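# Feed timber through roller machine, then stop the feed

## Task

Get the piece of timber all the way through the powered roller feed, and leave the feed switched off at the end. Pressing the green button starts the rollers, which keep running until the red button is pressed. A blue lamp on the machine lights once the timber is close to exiting and then stays lit.

## Robot and tools

Robots: three identical i2rt Big YAM arms, arm1, arm2 and arm3. Each has six joints, a right hand (index, middle, ring finger and a thumb, four hinges each, every hinge with its own motor) and a wrist camera (arm1_cam_wrist, arm2_cam_wrist, arm3_cam_wrist). Fixed room cameras: cam_button, cam_end, cam_infeed, cam_line, cam_mouth, cam_over, cam_side. Foot (base_link) poses in the scene frame, each foot facing its own +x: arm1 at (-0.163, +0.601, +0.724), quat_wxyz (+0.739, 0, 0, -0.673); arm2 at (+1.144, -2.062, +0.708), quat (+0.612, +0.006, -0.006, +0.791); arm3 at (+1.333, +0.618, +0.832), quat (+0.700, -0.001, -0.001, -0.714). The hand reaches roughly 1.06 m from the joint1 axis.

Frames: one shared scene frame in metres, origin on the floor, +z up. The hand point moves with the palm; its own axes are +z toward the straight fingertips, +x across the palm away from the thumb, +y out of the palm face. A mast carrying the wrist camera sticks out on the palm side and can strike things.

move: one action for any subset of arms. Keys arm1, arm2, arm3 each take that arm's own object; an arm not named keeps its old command (its status lines then read "not commanded" and it is listed under "as last shown"). Inside an arm's object:
- joints: a dict of absolute targets by name. joint1_rad -2.879..2.879 (base yaw, positive counter-clockwise seen from above), joint2_rad 0..3.141 (shoulder, 0 = upper arm back and level), joint3_rad 0..3.019 (elbow, 0 = folded), joint4_rad -1.692..1.57 (hand pitch, positive lifts fingers), joint5_rad -1.57..1.57 (sideways swing, positive to the arm's right), joint6_rad -2.094..2.094 (roll, positive clockwise from behind the hand). Hand hinges hand_index_mcp etc. (16 keys, mcp/abd/pip/dip for each finger, cmc/axl/mcp/ipl for the thumb) take -1..1, a scale between each hinge's two stops; moving toward -1 curls fingers toward the palm. Roughly straight values: finger mcp +0.75, pip +0.58, dip +0.70, abd 0.00; thumb cmc +0.71 (beside palm), axl +0.68, mcp +0.23, ipl +0.17. Settings: hand_current_limit -1..1 maps linearly to 0..550 mA (start +0.4); hand_speed -0.96..1 gives (n+1)/2 of 8.5 rad/s (start -0.6).
- target: an absolute hand pose, a list of seven numbers [x, y, z, qw, qx, qy, qz], metres, scene frame, same form as the "hand" line. The hand travels straight from its hand_target pose. With target present, joints may hold only hand keys.
- speed: top path speed, 0.002..0.5 m/s, default 0.25; only allowed with target. Rotation is capped at twice that in rad/s.
- min_time_s: 0.1..8 s, the shortest duration for that arm's joint motions.
cameras: list of names, ["all"] or []. All motions start together; hand paths in one action finish together; paths last 0.5 to 10 s and an action ends by 15 s. Paths ignore obstacles and other arms. Expect the hand to lag, drift and end a centimetre or more off.

wait: seconds 0..10; nothing new is commanded. zoom_image: camera plus region [x0, y0, x1, y1] in pixels from the top-left, at most 504 by 504, on a camera shown in the latest images. finished_scene: scene = the current scene number; irreversible, and the goal must hold with no robot help afterward.

Results: a "move" line gives per arm "done" or its worst status. joint_status and hand_status: done, off_target (resting away, maybe still pushing), time_out (joint keeps a nearby target and pushes; resend its reported position to relax), not_followed / "pose unreachable" / "joint command not followed" (a collision or reach check withheld it; may retry later). on_its_own lists uncommanded behaviour; "held at" is a target, not a reading. hand_state gives one word per motor: moving, goal, blocked, overload. Currents in mA are positive when pushing toward -1. Joint velocities in rad/s; "within noise" means still. Joint torques include the arm's weight, are offset and noisy, and joints 3 and 4 wrap at ±28 N m. A call with no action returns full state, images and the scene number. Images can be slightly older than the state.

Order of calls: if a move or wait is refused or interrupted by a stop, the following move, wait and finished_scene calls in the same reply are skipped; an invalid call (unknown key) does not block later ones. Robots hold the last command while you think.

Avoid: any hard press or hit between arms, including one hand closing on another's fingers; knocking or dropping things, or pushing them out of the work area or far down; hitting fixed or heavy parts hard. Arms keep pushing on contact and heat up; at 85 °C a MOTOR HOT line appears, at 100 °C the arm goes limp for 30 to 60 s (keys then say limit_stop_at_motor_heat; resend). A finger motor at 495 mA or more for 5 s in total shuts down for 10 s. Sending a hinge its current position loosens a grip. Loose objects may occasionally get nudged.

Each tool is called as a command line: name --argument value for each argument, lists and objects as JSON in quotes; but a table of rows of numbers goes row by row, as --pt "numbers of a row", without its own name.

## Session

move

Scene clock: 0.00 s.
Joint torques (N m): no reading
Heat: arm1: hottest joint2_rad 34 °C; arm2: hottest joint1_rad 36 °C; arm3: hottest joint3_rad 29 °C.
Joint velocities: within noise
arm1.joint_positions: joint1_rad=+0.096 joint2_rad=+0.624 joint3_rad=+1.487 joint4_rad=-1.369 joint5_rad=+0.003 joint6_rad=+1.175 hand_index_mcp=+0.753 hand_index_abd=+0.000 hand_index_pip=+0.577 hand_index_dip=+0.696 hand_middle_mcp=+0.753 hand_middle_abd=+0.000 hand_middle_pip=+0.577 hand_middle_dip=+0.696 hand_ring_mcp=+0.753 hand_ring_abd=+0.000 hand_ring_pip=+0.577 hand_ring_dip=+0.696 hand_thumb_cmc=+0.714 hand_thumb_axl=+0.677 hand_thumb_mcp=+0.226 hand_thumb_ipl=+0.168 hand_current_limit=+0.400 hand_speed=-0.600
arm1.joint_status: not commanded
arm1.hand_state: goal,goal,goal,goal,goal,goal,goal,goal,goal,goal,goal,goal,goal,goal,goal,goal
arm1.index_mcp_current_ma: 0
arm1.index_abd_current_ma: 0
arm1.index_pip_current_ma: 0
arm1.index_dip_current_ma: 0
arm1.middle_mcp_current_ma: 0
arm1.middle_abd_current_ma: 0
arm1.middle_pip_current_ma: 0
arm1.middle_dip_current_ma: 0
arm1.ring_mcp_current_ma: 0
arm1.ring_abd_current_ma: 0
arm1.ring_pip_current_ma: 0
arm1.ring_dip_current_ma: 0
arm1.thumb_cmc_current_ma: 0
arm1.thumb_axl_current_ma: 0
arm1.thumb_mcp_current_ma: 0
arm1.thumb_ipl_current_ma: 0
arm1.hand_goal_index_mcp: 0.754
arm1.hand_goal_index_abd: 0.000
arm1.hand_goal_index_pip: 0.576
arm1.hand_goal_index_dip: 0.696
arm1.hand_goal_middle_mcp: 0.754
arm1.hand_goal_middle_abd: 0.000
arm1.hand_goal_middle_pip: 0.576
arm1.hand_goal_middle_dip: 0.696
arm1.hand_goal_ring_mcp: 0.754
arm1.hand_goal_ring_abd: 0.000
arm1.hand_goal_ring_pip: 0.576
arm1.hand_goal_ring_dip: 0.696
arm1.hand_goal_thumb_cmc: 0.714
arm1.hand_goal_thumb_axl: 0.678
arm1.hand_goal_thumb_mcp: 0.226
arm1.hand_goal_thumb_ipl: 0.168
arm1.hand: x=-0.2073 y=+0.3639 z=+1.3119 quat_wxyz=(+0.395, +0.759, -0.408, +0.319) (m; scene frame)
arm1.hand_target: x=-0.2079 y=+0.3671 z=+1.3225 quat_wxyz=(+0.403, +0.753, -0.405, +0.326) (m; scene frame)
arm1.hand_status: not commanded
arm2.joint_positions: joint1_rad=-0.450 joint2_rad=+0.633 joint3_rad=+1.446 joint4_rad=-1.352 joint5_rad=+0.045 joint6_rad=+1.073 hand_index_mcp=+0.753 hand_index_abd=+0.000 hand_index_pip=+0.577 hand_index_dip=+0.696 hand_middle_mcp=+0.753 hand_middle_abd=+0.000 hand_middle_pip=+0.577 hand_middle_dip=+0.696 hand_ring_mcp=+0.753 hand_ring_abd=+0.000 hand_ring_pip=+0.577 hand_ring_dip=+0.696 hand_thumb_cmc=+0.714 hand_thumb_axl=+0.677 hand_thumb_mcp=+0.226 hand_thumb_ipl=+0.168 hand_current_limit=+0.400 hand_speed=-0.600
arm2.joint_status: not commanded
arm2.hand_state: goal,goal,goal,goal,goal,goal,goal,goal,goal,goal,goal,goal,goal,goal,goal,goal
arm2.index_mcp_current_ma: 0
arm2.index_abd_current_ma: 0
arm2.index_pip_current_ma: 0
arm2.index_dip_current_ma: 0
arm2.middle_mcp_current_ma: 0
arm2.middle_abd_current_ma: 0
arm2.middle_pip_current_ma: 0
arm2.middle_dip_current_ma: 0
arm2.ring_mcp_current_ma: 0
arm2.ring_abd_current_ma: 0
arm2.ring_pip_current_ma: 0
arm2.ring_dip_current_ma: 0
arm2.thumb_cmc_current_ma: 0
arm2.thumb_axl_current_ma: 0
arm2.thumb_mcp_current_ma: 0
arm2.thumb_ipl_current_ma: 0
arm2.hand_goal_index_mcp: 0.754
arm2.hand_goal_index_abd: 0.000
arm2.hand_goal_index_pip: 0.576
arm2.hand_goal_index_dip: 0.696
arm2.hand_goal_middle_mcp: 0.754
arm2.hand_goal_middle_abd: 0.000
arm2.hand_goal_middle_pip: 0.576
arm2.hand_goal_middle_dip: 0.696
arm2.hand_goal_ring_mcp: 0.754
arm2.hand_goal_ring_abd: 0.000
arm2.hand_goal_ring_pip: 0.576
arm2.hand_goal_ring_dip: 0.696
arm2.hand_goal_thumb_cmc: 0.714
arm2.hand_goal_thumb_axl: 0.678
arm2.hand_goal_thumb_mcp: 0.226
arm2.hand_goal_thumb_ipl: 0.168
arm2.hand: x=+1.2836 y=-1.8556 z=+1.2907 quat_wxyz=(-0.197, +0.523, +0.690, +0.460) (m; scene frame)
arm2.hand_target: x=+1.2831 y=-1.8585 z=+1.3015 quat_wxyz=(-0.202, +0.520, +0.684, +0.470) (m; scene frame)
arm2.hand_status: not commanded
arm3.joint_positions: joint1_rad=+0.411 joint2_rad=+0.622 joint3_rad=+1.317 joint4_rad=-1.237 joint5_rad=-0.115 joint6_rad=+0.997 hand_index_mcp=+0.753 hand_index_abd=+0.000 hand_index_pip=+0.577 hand_index_dip=+0.696 hand_middle_mcp=+0.753 hand_middle_abd=+0.000 hand_middle_pip=+0.577 hand_middle_dip=+0.696 hand_ring_mcp=+0.753 hand_ring_abd=+0.000 hand_ring_pip=+0.577 hand_ring_dip=+0.696 hand_thumb_cmc=+0.714 hand_thumb_axl=+0.677 hand_thumb_mcp=+0.226 hand_thumb_ipl=+0.168 hand_current_limit=+0.400 hand_speed=-0.600
arm3.joint_status: not commanded
arm3.hand_state: goal,goal,goal,goal,goal,goal,goal,goal,goal,goal,goal,goal,goal,goal,goal,goal
arm3.index_mcp_current_ma: 0
arm3.index_abd_current_ma: 0
arm3.index_pip_current_ma: 0
arm3.index_dip_current_ma: 0
arm3.middle_mcp_current_ma: 0
arm3.middle_abd_current_ma: 0
arm3.middle_pip_current_ma: 0
arm3.middle_dip_current_ma: 0
arm3.ring_mcp_current_ma: 0
arm3.ring_abd_current_ma: 0
arm3.ring_pip_current_ma: 0
arm3.ring_dip_current_ma: 0
arm3.thumb_cmc_current_ma: 0
arm3.thumb_axl_current_ma: 0
arm3.thumb_mcp_current_ma: 0
arm3.thumb_ipl_current_ma: 0
arm3.hand_goal_index_mcp: 0.754
arm3.hand_goal_index_abd: 0.000
arm3.hand_goal_index_pip: 0.576
arm3.hand_goal_index_dip: 0.696
arm3.hand_goal_middle_mcp: 0.754
arm3.hand_goal_middle_abd: 0.000
arm3.hand_goal_middle_pip: 0.576
arm3.hand_goal_middle_dip: 0.696
arm3.hand_goal_ring_mcp: 0.754
arm3.hand_goal_ring_abd: 0.000
arm3.hand_goal_ring_pip: 0.576
arm3.hand_goal_ring_dip: 0.696
arm3.hand_goal_thumb_cmc: 0.714
arm3.hand_goal_thumb_axl: 0.678
arm3.hand_goal_thumb_mcp: 0.226
arm3.hand_goal_thumb_ipl: 0.168
arm3.hand: x=+1.3811 y=+0.3358 z=+1.3743 quat_wxyz=(+0.347, +0.838, -0.232, +0.353) (m; scene frame)
arm3.hand_target: x=+1.3801 y=+0.3382 z=+1.3876 quat_wxyz=(+0.357, +0.831, -0.229, +0.360) (m; scene frame)
arm3.hand_status: not commanded
pictures: arm1_cam_wrist, arm2_cam_wrist, arm3_cam_wrist, cam_button, cam_end, cam_infeed, cam_line, cam_mouth, cam_over, cam_side
Images, in order (width x height): arm1_cam_wrist 672x504, arm2_cam_wrist 672x504, arm3_cam_wrist 672x504, cam_button 896x504, cam_end 896x504, cam_infeed 896x504, cam_line 896x504, cam_mouth 896x504, cam_over 896x504, cam_side 896x504.

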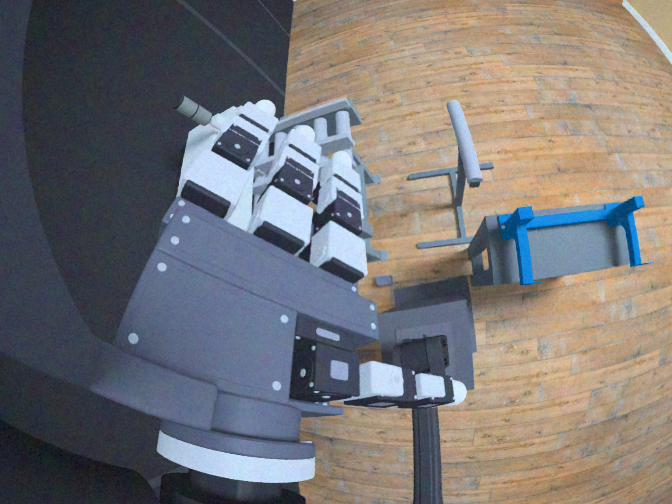

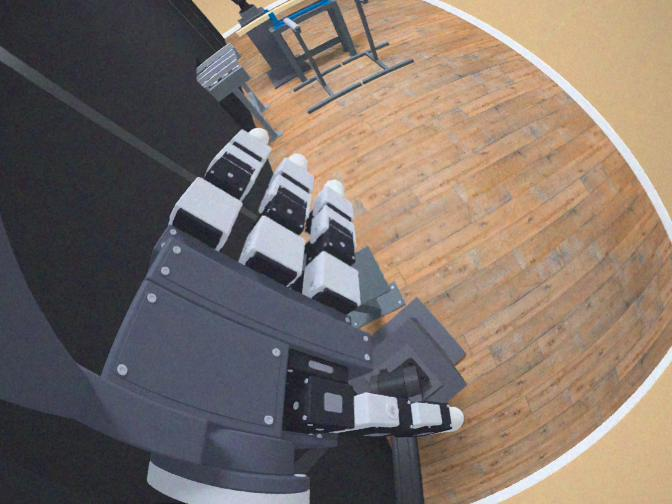

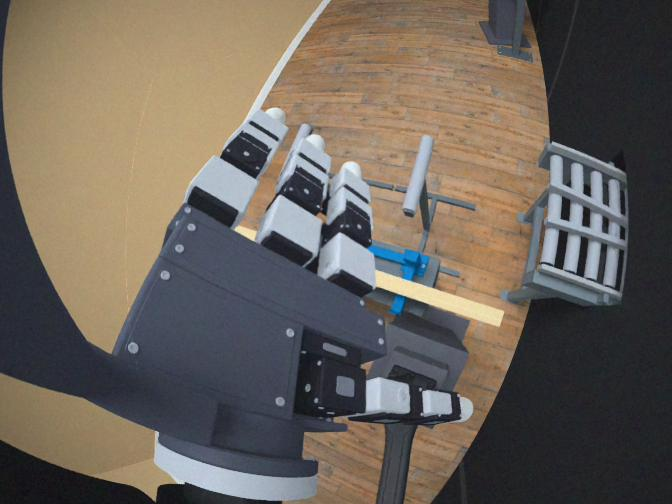

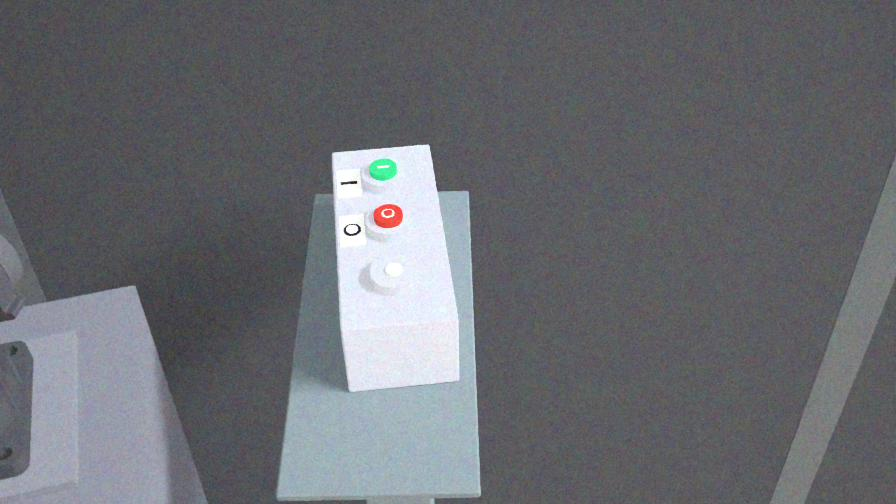

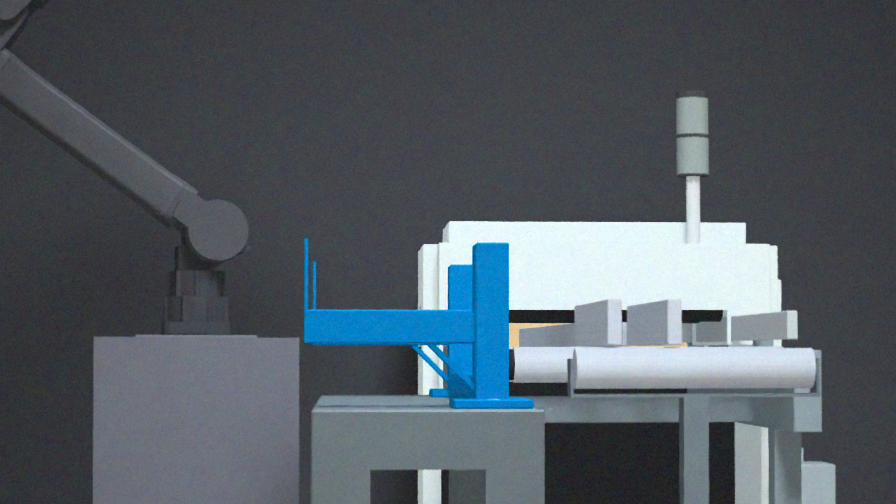

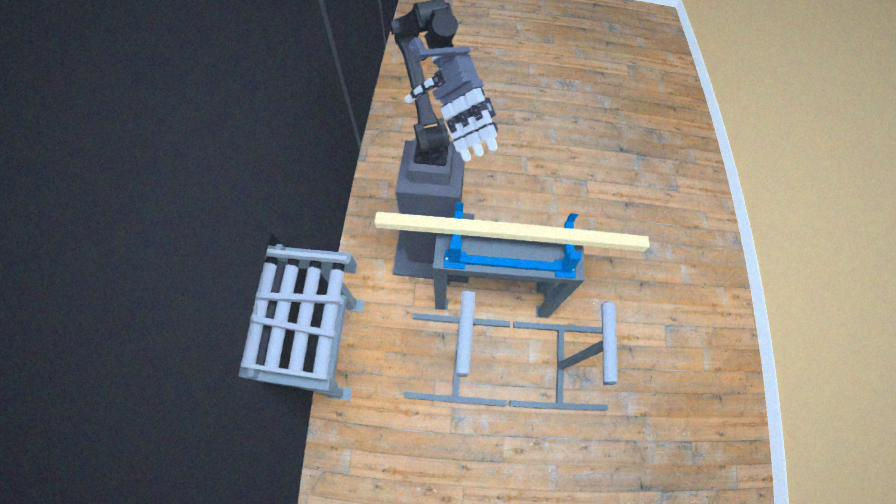

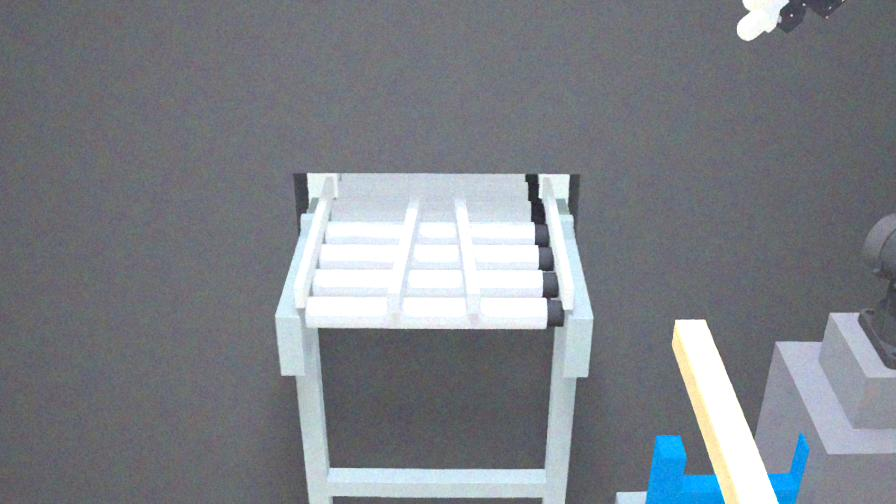

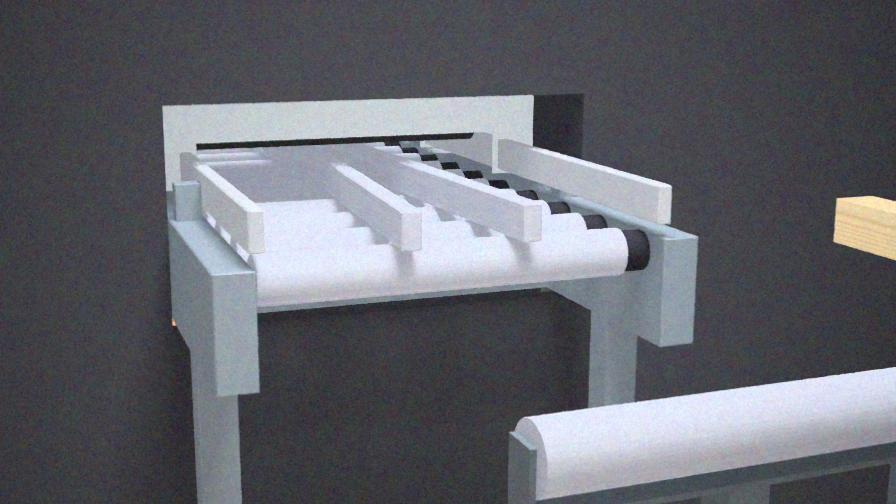

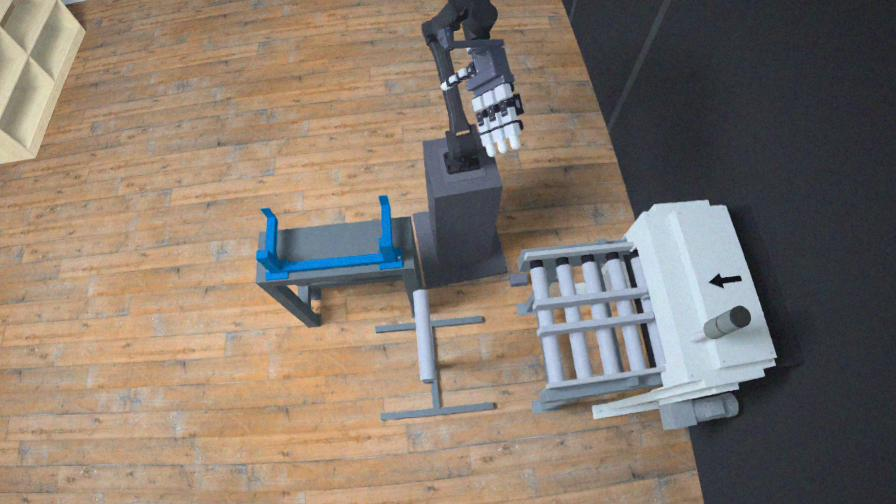

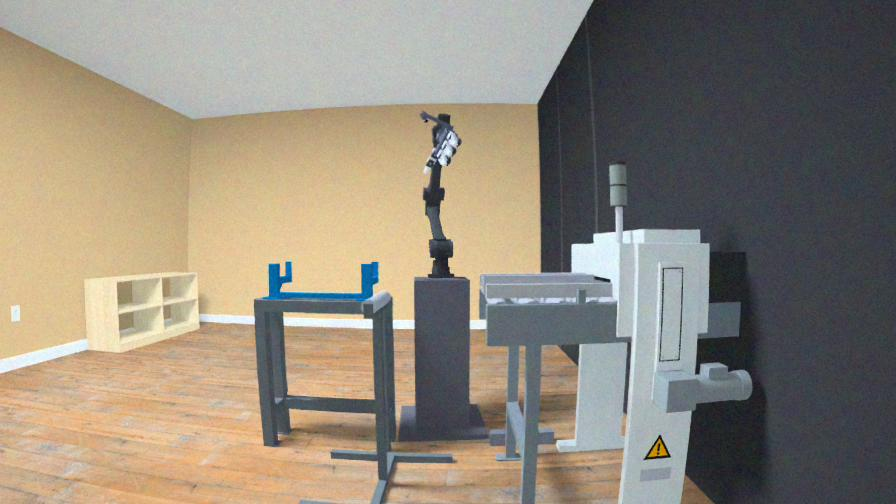

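zoom_image --camera "cam_infeed" --region '[230, 120, 680, 420]'

zoom_image --camera "cam_button" --region '[0, 100, 500, 500]'

zoom_image --camera "cam_mouth" --region '[140, 80, 640, 420]'

zoom_image --camera "cam_over" --region '[350, 100, 850, 450]'

zoom_image --camera "arm2_cam_wrist" --region '[180, 0, 672, 504]'

zoom_image --camera "arm3_cam_wrist" --region '[180, 80, 672, 400]'

zoom_image --camera "cam_end" --region '[396, 80, 896, 500]'

zoom_image --camera "arm1_cam_wrist" --region '[170, 0, 672, 504]'

Scaled by 1.120 from the camera's 896x504 image, which has a finer 1280x720 frame.

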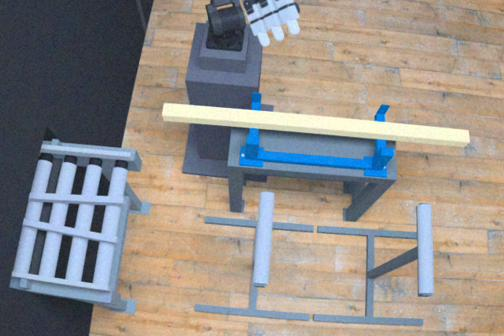

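Scaled by 1.008 from the camera's 896x504 image, which has a finer 1280x720 frame.

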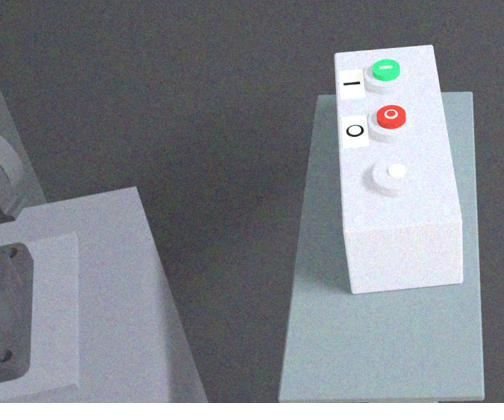

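Scaled by 1.008 from the camera's 896x504 image, which has a finer 1280x720 frame.

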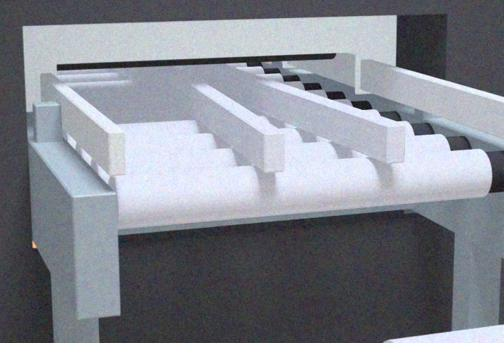

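Scaled by 1.008 from the camera's 896x504 image, which has a finer 1280x720 frame.

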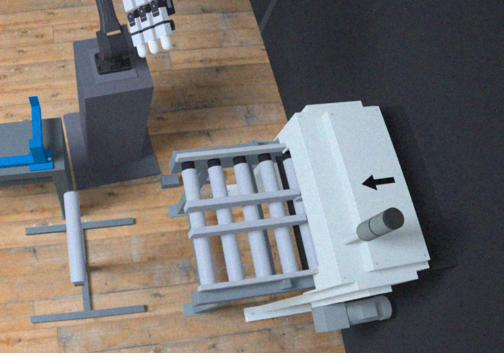

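Scaled by 1.000.

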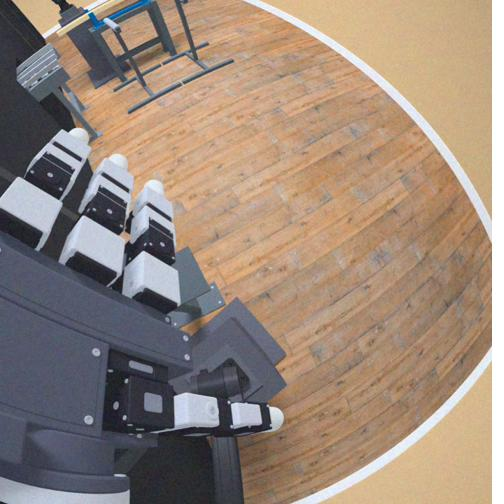

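Scaled by 1.024 from the camera's 672x504 image, which has a finer 960x720 frame.

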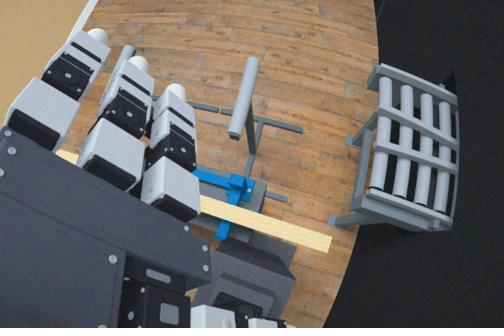

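Scaled by 1.008 from the camera's 896x504 image, which has a finer 1280x720 frame.

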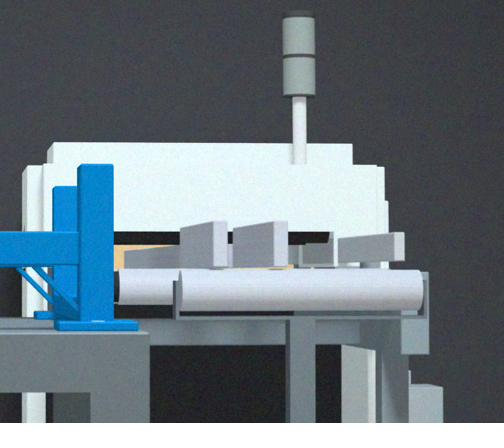

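Scaled by 1.000.

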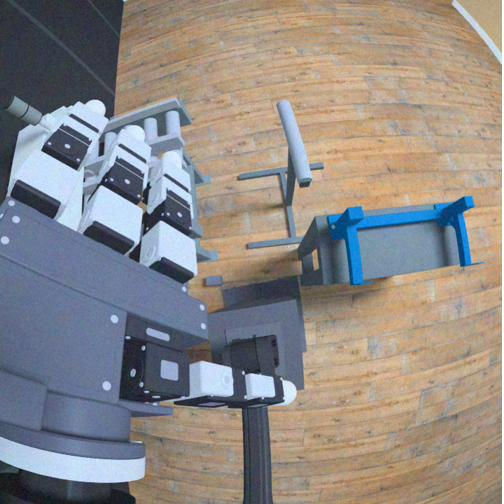

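move --arm3 '{"target": [1.45, 0.2, 1.35, 0.7071, 0.7071, 0, 0], "speed": 0.25}' --arm2 '{"joints": {"joint1_rad": 0.3}, "min_time_s": 2}' --cameras '["arm2_cam_wrist", "arm3_cam_wrist", "cam_button", "cam_infeed", "cam_line", "cam_mouth"]'

Scene clock: 72.67 s.
Joint torques (N m): arm1=[0.73 3.37 8.51 3.03 0.01 -0.04] | arm2=[2.08 3.14 8.34 2.78 0.11 -0.04] | arm3=[-1.14 -4.01 10 2.58 -0.09 -0.12]
Heat: arm1: hottest joint3_rad 35 °C; arm2: hottest joint1_rad 36 °C; arm3: hottest joint3_rad 37 °C.
move: arm2 done; arm3 done
Joint velocities: within noise
arm1: as last shown
arm1.joint_positions: joint1_rad=+0.096 joint2_rad=+0.624 joint3_rad=+1.487 joint4_rad=-1.369 joint5_rad=+0.003 joint6_rad=+1.175 hand_index_mcp=+0.754 hand_index_abd=+0.001 hand_index_pip=+0.577 hand_index_dip=+0.696 hand_middle_mcp=+0.754 hand_middle_abd=+0.001 hand_middle_pip=+0.577 hand_middle_dip=+0.696 hand_ring_mcp=+0.754 hand_ring_abd=+0.000 hand_ring_pip=+0.577 hand_ring_dip=+0.696 hand_thumb_cmc=+0.714 hand_thumb_axl=+0.677 hand_thumb_mcp=+0.226 hand_thumb_ipl=+0.168 hand_current_limit=+0.400 hand_speed=-0.600
arm2.joint_positions: joint1_rad=+0.288 joint2_rad=+0.633 joint3_rad=+1.446 joint4_rad=-1.352 joint5_rad=+0.045 joint6_rad=+1.073 hand_index_mcp=+0.756 hand_index_abd=+0.001 hand_index_pip=+0.577 hand_index_dip=+0.696 hand_middle_mcp=+0.756 hand_middle_abd=+0.001 hand_middle_pip=+0.577 hand_middle_dip=+0.696 hand_ring_mcp=+0.756 hand_ring_abd=+0.001 hand_ring_pip=+0.577 hand_ring_dip=+0.696 hand_thumb_cmc=+0.715 hand_thumb_axl=+0.677 hand_thumb_mcp=+0.226 hand_thumb_ipl=+0.168 hand_current_limit=+0.400 hand_speed=-0.600
arm2.joint_status: all done
arm2.hand_state: goal,goal,goal,goal,goal,goal,goal,goal,goal,goal,goal,goal,goal,goal,goal,goal
arm2.index_mcp_current_ma: 2
arm2.index_abd_current_ma: 0
arm2.index_pip_current_ma: 1
arm2.index_dip_current_ma: 0
arm2.middle_mcp_current_ma: 2
arm2.middle_abd_current_ma: 0
arm2.middle_pip_current_ma: 1
arm2.middle_dip_current_ma: 0
arm2.ring_mcp_current_ma: 2
arm2.ring_abd_current_ma: 0
arm2.ring_pip_current_ma: 1
arm2.ring_dip_current_ma: 0
arm2.thumb_cmc_current_ma: 1
arm2.thumb_axl_current_ma: -1
arm2.thumb_mcp_current_ma: 0
arm2.thumb_ipl_current_ma: 0
arm2.hand_goal_index_mcp: 0.754
arm2.hand_goal_index_abd: 0.000
arm2.hand_goal_index_pip: 0.576
arm2.hand_goal_index_dip: 0.696
arm2.hand_goal_middle_mcp: 0.754
arm2.hand_goal_middle_abd: 0.000
arm2.hand_goal_middle_pip: 0.576
arm2.hand_goal_middle_dip: 0.696
arm2.hand_goal_ring_mcp: 0.754
arm2.hand_goal_ring_abd: 0.000
arm2.hand_goal_ring_pip: 0.576
arm2.hand_goal_ring_dip: 0.696
arm2.hand_goal_thumb_cmc: 0.714
arm2.hand_goal_thumb_axl: 0.678
arm2.hand_goal_thumb_mcp: 0.226
arm2.hand_goal_thumb_ipl: 0.168
arm2.hand: x=+1.1022 y=-1.8187 z=+1.2919 quat_wxyz=(-0.346, +0.236, +0.833, +0.362) (m; scene frame)
arm2.hand_target: x=+1.1007 y=-1.8218 z=+1.3026 quat_wxyz=(-0.356, +0.230, +0.828, +0.367) (m; scene frame)
arm2.hand_status: not commanded
arm3.joint_positions: joint1_rad=+0.550 joint2_rad=+0.855 joint3_rad=+0.787 joint4_rad=+0.053 joint5_rad=+0.521 joint6_rad=+0.012 hand_index_mcp=+0.762 hand_index_abd=+0.001 hand_index_pip=+0.577 hand_index_dip=+0.696 hand_middle_mcp=+0.762 hand_middle_abd=+0.001 hand_middle_pip=+0.577 hand_middle_dip=+0.696 hand_ring_mcp=+0.761 hand_ring_abd=+0.001 hand_ring_pip=+0.577 hand_ring_dip=+0.696 hand_thumb_cmc=+0.722 hand_thumb_axl=+0.677 hand_thumb_mcp=+0.226 hand_thumb_ipl=+0.168 hand_current_limit=+0.400 hand_speed=-0.600
arm3.joint_status: not commanded
arm3.hand_state: goal,goal,goal,goal,goal,goal,goal,goal,goal,goal,goal,goal,goal,goal,goal,goal
arm3.index_mcp_current_ma: 8
arm3.index_abd_current_ma: 0
arm3.index_pip_current_ma: 0
arm3.index_dip_current_ma: 0
arm3.middle_mcp_current_ma: 8
arm3.middle_abd_current_ma: 0
arm3.middle_pip_current_ma: 0
arm3.middle_dip_current_ma: 0
arm3.ring_mcp_current_ma: 6
arm3.ring_abd_current_ma: 0
arm3.ring_pip_current_ma: 0
arm3.ring_dip_current_ma: 0
arm3.thumb_cmc_current_ma: 7
arm3.thumb_axl_current_ma: 0
arm3.thumb_mcp_current_ma: 0
arm3.thumb_ipl_current_ma: 0
arm3.hand_goal_index_mcp: 0.754
arm3.hand_goal_index_abd: 0.000
arm3.hand_goal_index_pip: 0.576
arm3.hand_goal_index_dip: 0.696
arm3.hand_goal_middle_mcp: 0.754
arm3.hand_goal_middle_abd: 0.000
arm3.hand_goal_middle_pip: 0.576
arm3.hand_goal_middle_dip: 0.696
arm3.hand_goal_ring_mcp: 0.754
arm3.hand_goal_ring_abd: 0.000
arm3.hand_goal_ring_pip: 0.576
arm3.hand_goal_ring_dip: 0.696
arm3.hand_goal_thumb_cmc: 0.714
arm3.hand_goal_thumb_axl: 0.678
arm3.hand_goal_thumb_mcp: 0.226
arm3.hand_goal_thumb_ipl: 0.168
arm3.hand: x=+1.4526 y=+0.2028 z=+1.3490 quat_wxyz=(+0.704, +0.711, +0.002, +0.004) (m; scene frame)
arm3.hand_target: x=+1.4501 y=+0.2000 z=+1.3499 quat_wxyz=(+0.707, +0.707, +0.000, +0.000) (m; scene frame)
arm3.hand_status: done (0.004 m and 0.8 deg from the pose sent, 0.154 m and 66.2 deg at the start)
pictures: arm2_cam_wrist, arm3_cam_wrist, cam_button, cam_infeed, cam_line, cam_mouth
Images, in order (width x height): arm2_cam_wrist 672x504, arm3_cam_wrist 672x504, cam_button 896x504, cam_infeed 896x504, cam_line 896x504, cam_mouth 896x504.

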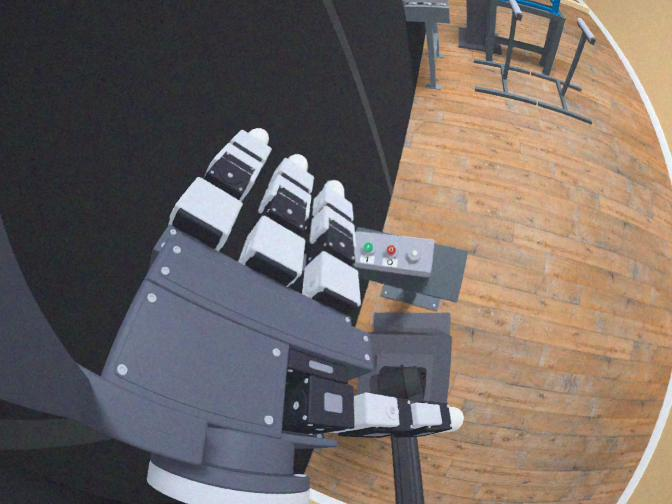

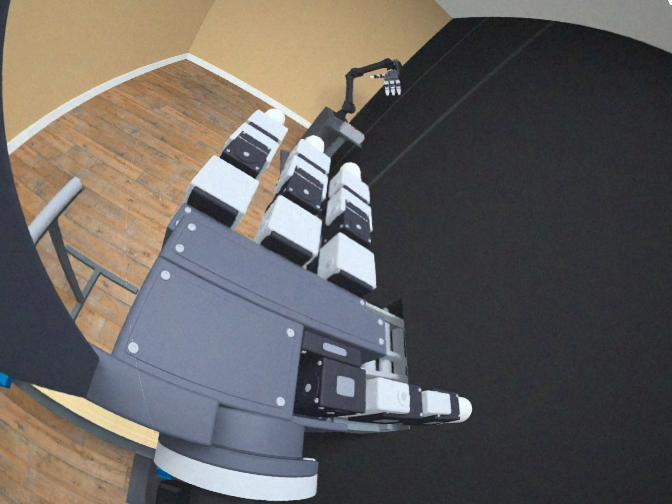

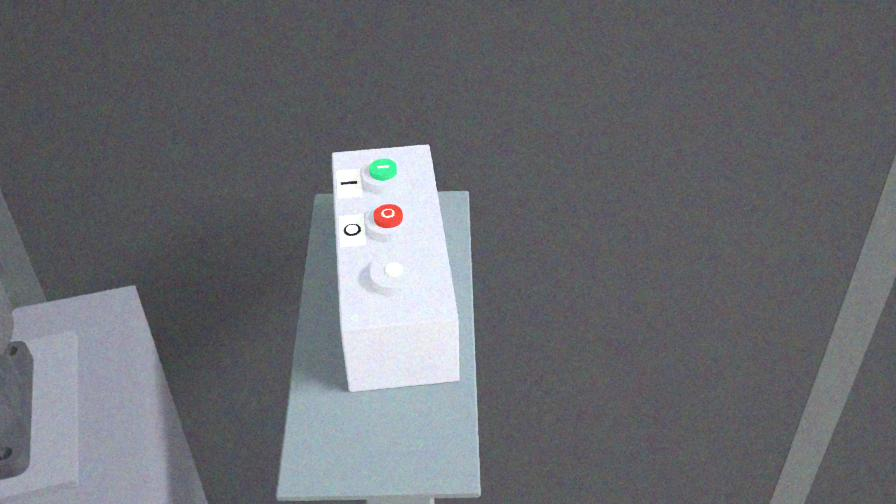

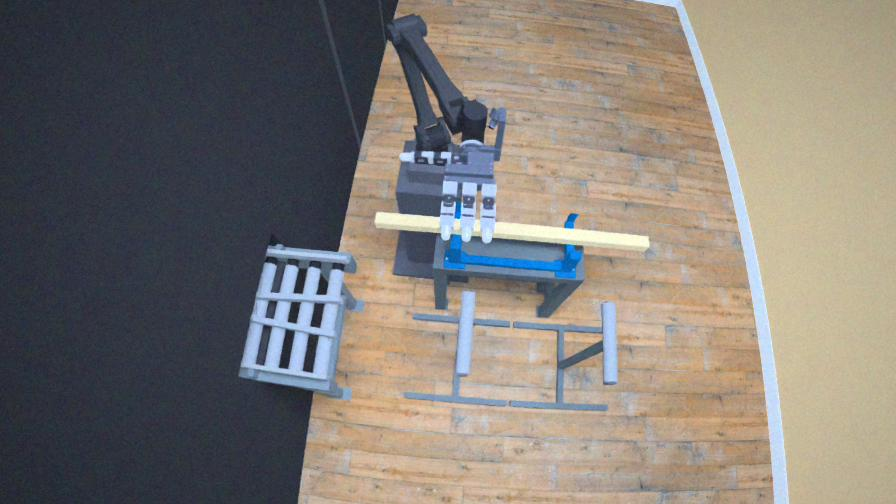

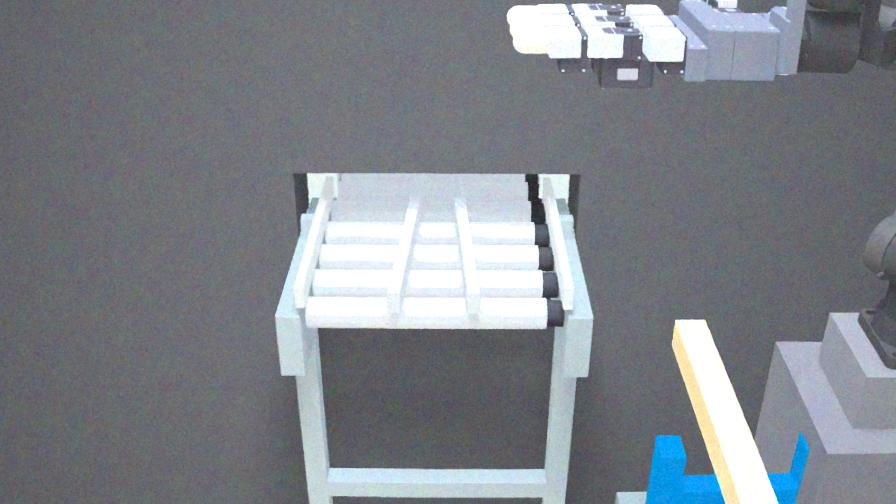

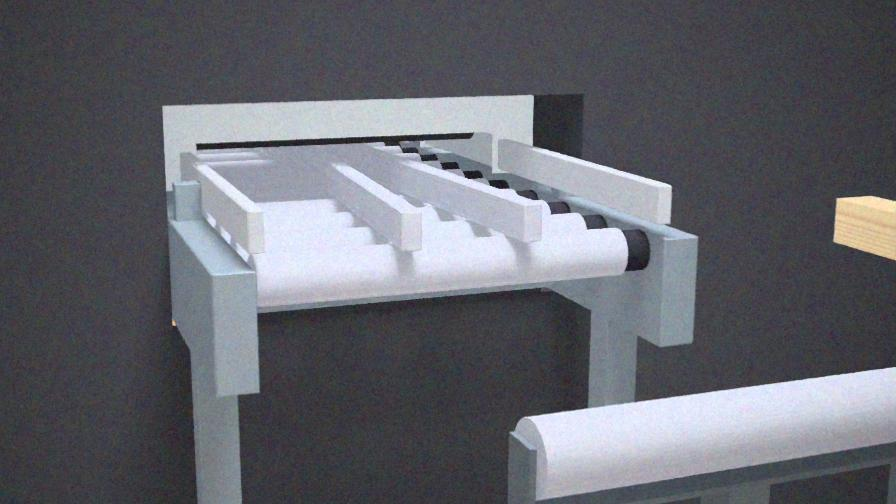

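zoom_image --camera "cam_infeed" --region '[360, 80, 660, 300]'

zoom_image --camera "arm2_cam_wrist" --region '[300, 200, 500, 440]'

zoom_image --camera "cam_line" --region '[440, 0, 896, 504]'

Scaled by 1.680 from the camera's 896x504 image, which has a finer 1280x720 frame.

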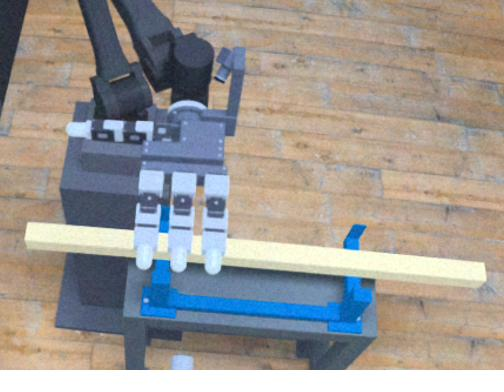

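Scaled by 2.100 from the camera's 672x504 image, which has a finer 960x720 frame.

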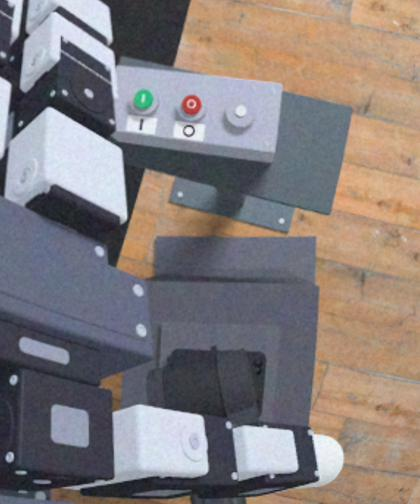

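Scaled by 1.000.

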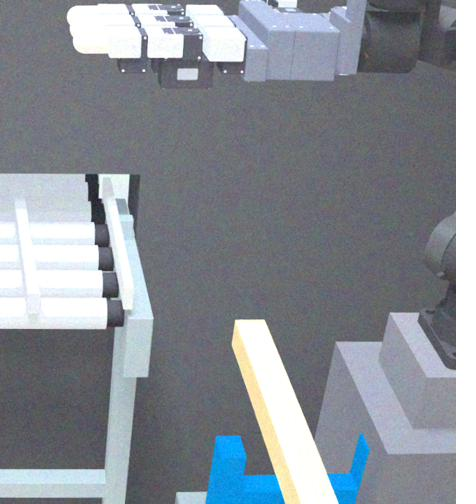

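move --arm3 '{"target": [1.45, 0.05, 1.12, 0.7071, 0.7071, 0, 0], "speed": 0.25}' --cameras '["arm3_cam_wrist", "cam_infeed", "cam_line", "cam_mouth"]'

zoom_image --camera "cam_infeed" --region '[360, 80, 660, 300]'

zoom_image --camera "cam_line" --region '[440, 0, 896, 504]'

Scene clock: 162.40 s.
Joint torques (N m): arm1=[0.73 3.25 8.51 3.03 0 -0.04] | arm2=[2.2 3.14 8.32 2.78 0.11 -0.04] | arm3=[-1.32 -11.75 9.76 2.62 -0.1 -0.11]
Heat: arm1: hottest joint3_rad 36 °C; arm2: hottest joint1_rad 35 °C; arm3: hottest joint3_rad 36 °C.
move: arm3 off_target
Joint velocities: within noise
arm1, arm2: as last shown
arm3.joint_positions: joint1_rad=+0.371 joint2_rad=+1.622 joint3_rad=+0.675 joint4_rad=+0.891 joint5_rad=+0.344 joint6_rad=+0.010 hand_index_mcp=+0.764 hand_index_abd=+0.001 hand_index_pip=+0.577 hand_index_dip=+0.696 hand_middle_mcp=+0.764 hand_middle_abd=+0.001 hand_middle_pip=+0.577 hand_middle_dip=+0.696 hand_ring_mcp=+0.762 hand_ring_abd=+0.001 hand_ring_pip=+0.577 hand_ring_dip=+0.696 hand_thumb_cmc=+0.723 hand_thumb_axl=+0.677 hand_thumb_mcp=+0.226 hand_thumb_ipl=+0.168 hand_current_limit=+0.400 hand_speed=-0.600
arm3.joint_status: not commanded
arm3.hand_state: goal,goal,goal,goal,goal,goal,goal,goal,goal,goal,goal,goal,goal,goal,goal,goal
arm3.index_mcp_current_ma: 11
arm3.index_abd_current_ma: 0
arm3.index_pip_current_ma: 0
arm3.index_dip_current_ma: 0
arm3.middle_mcp_current_ma: 10
arm3.middle_abd_current_ma: 0
arm3.middle_pip_current_ma: 0
arm3.middle_dip_current_ma: 0
arm3.ring_mcp_current_ma: 8
arm3.ring_abd_current_ma: 0
arm3.ring_pip_current_ma: 0
arm3.ring_dip_current_ma: 0
arm3.thumb_cmc_current_ma: 8
arm3.thumb_axl_current_ma: 0
arm3.thumb_mcp_current_ma: 0
arm3.thumb_ipl_current_ma: 0
arm3.hand_goal_index_mcp: 0.754
arm3.hand_goal_index_abd: 0.000
arm3.hand_goal_index_pip: 0.576
arm3.hand_goal_index_dip: 0.696
arm3.hand_goal_middle_mcp: 0.754
arm3.hand_goal_middle_abd: 0.000
arm3.hand_goal_middle_pip: 0.576
arm3.hand_goal_middle_dip: 0.696
arm3.hand_goal_ring_mcp: 0.754
arm3.hand_goal_ring_abd: 0.000
arm3.hand_goal_ring_pip: 0.576
arm3.hand_goal_ring_dip: 0.696
arm3.hand_goal_thumb_cmc: 0.714
arm3.hand_goal_thumb_axl: 0.678
arm3.hand_goal_thumb_mcp: 0.226
arm3.hand_goal_thumb_ipl: 0.168
arm3.hand: x=+1.4514 y=+0.0591 z=+1.0996 quat_wxyz=(+0.689, +0.725, +0.006, -0.001) (m; scene frame)
arm3.hand_target: x=+1.4497 y=+0.0511 z=+1.1199 quat_wxyz=(+0.707, +0.707, +0.000, +0.000) (m; scene frame)
arm3.hand_status: off_target (0.022 m and 3.0 deg from the pose sent, 0.275 m and 0.8 deg at the start)
pictures: arm3_cam_wrist, cam_infeed, cam_line, cam_mouth
Images, in order (width x height): arm3_cam_wrist 672x504, cam_infeed 896x504, cam_line 896x504, cam_mouth 896x504.

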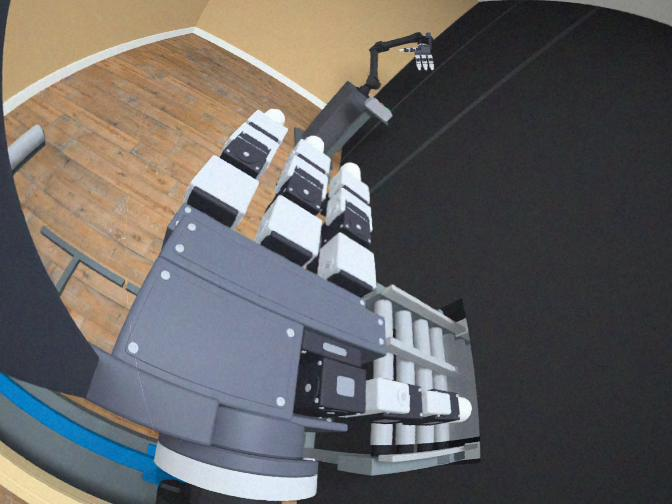

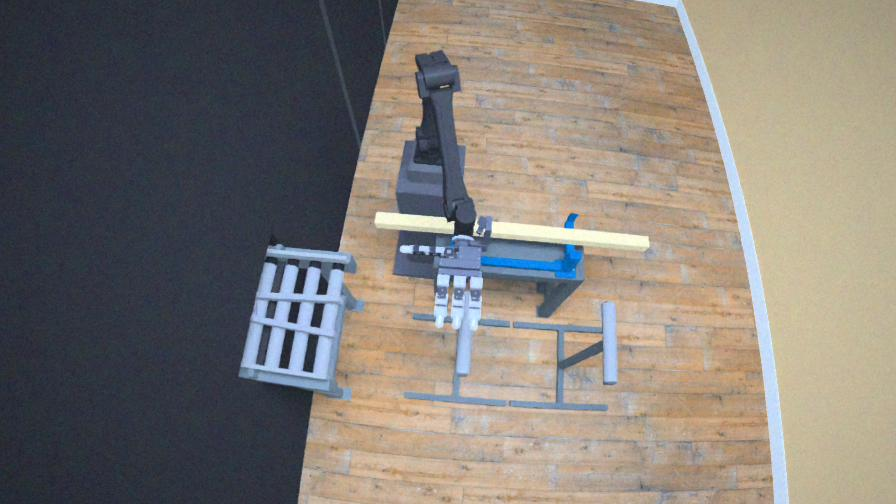

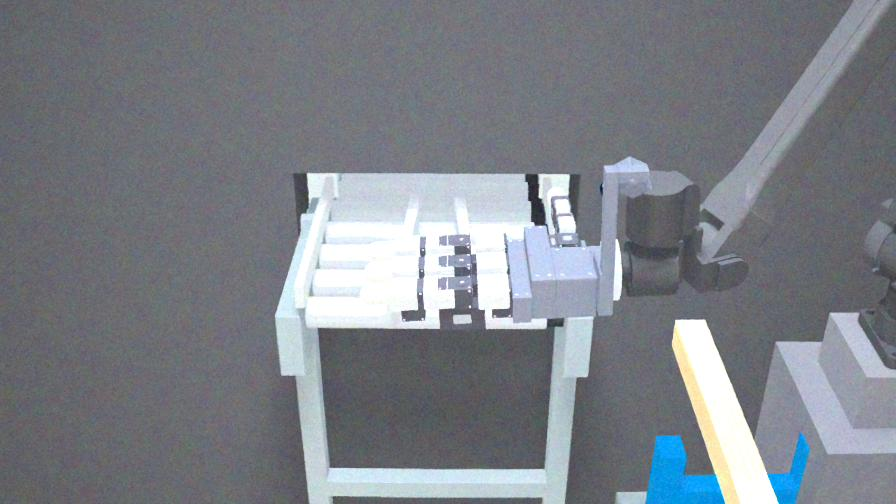

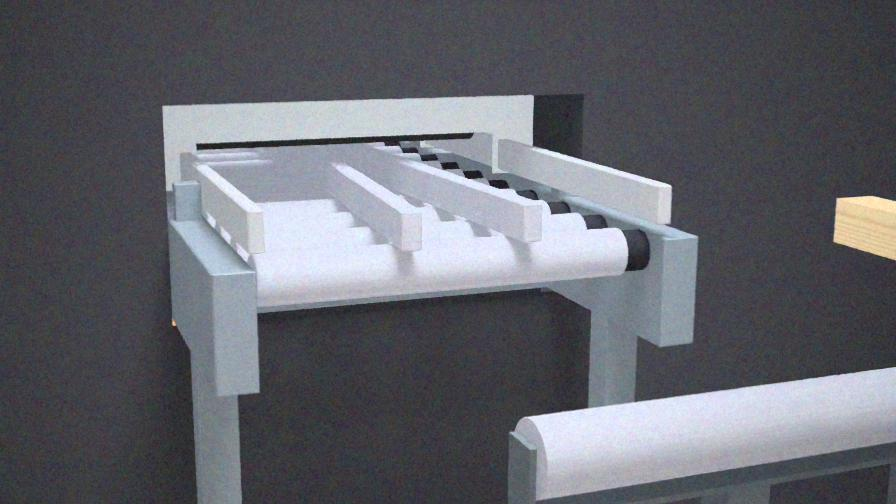

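Scaled by 1.680 from the camera's 896x504 image, which has a finer 1280x720 frame.

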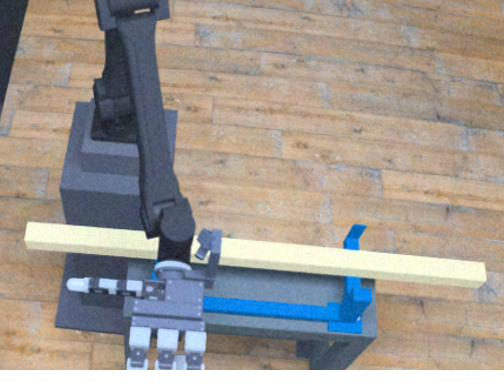

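Scaled by 1.000.

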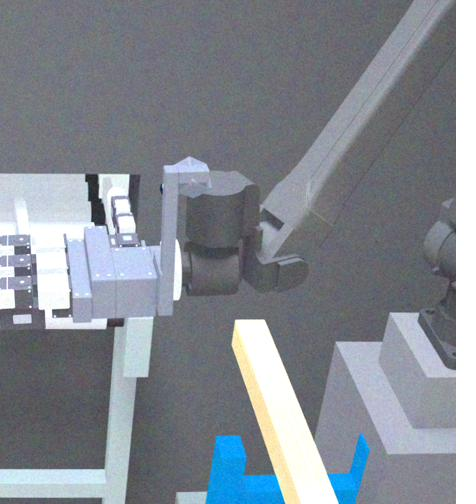

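zoom_image --camera "cam_line" --region '[280, 160, 620, 350]'

zoom_image --camera "cam_infeed" --region '[230, 230, 650, 420]'

Scaled by 1.482 from the camera's 896x504 image, which has a finer 1280x720 frame.

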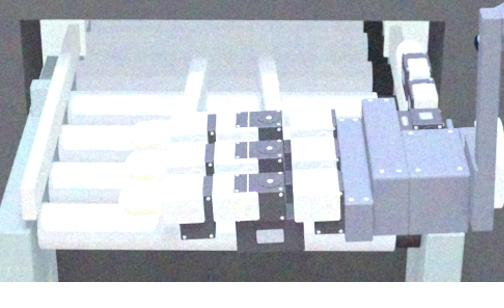

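Scaled by 1.200 from the camera's 896x504 image, which has a finer 1280x720 frame.

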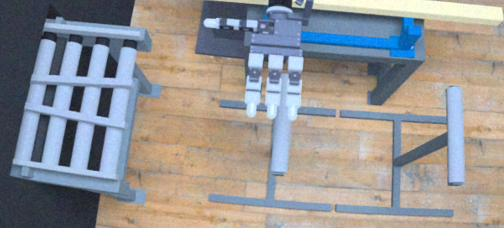

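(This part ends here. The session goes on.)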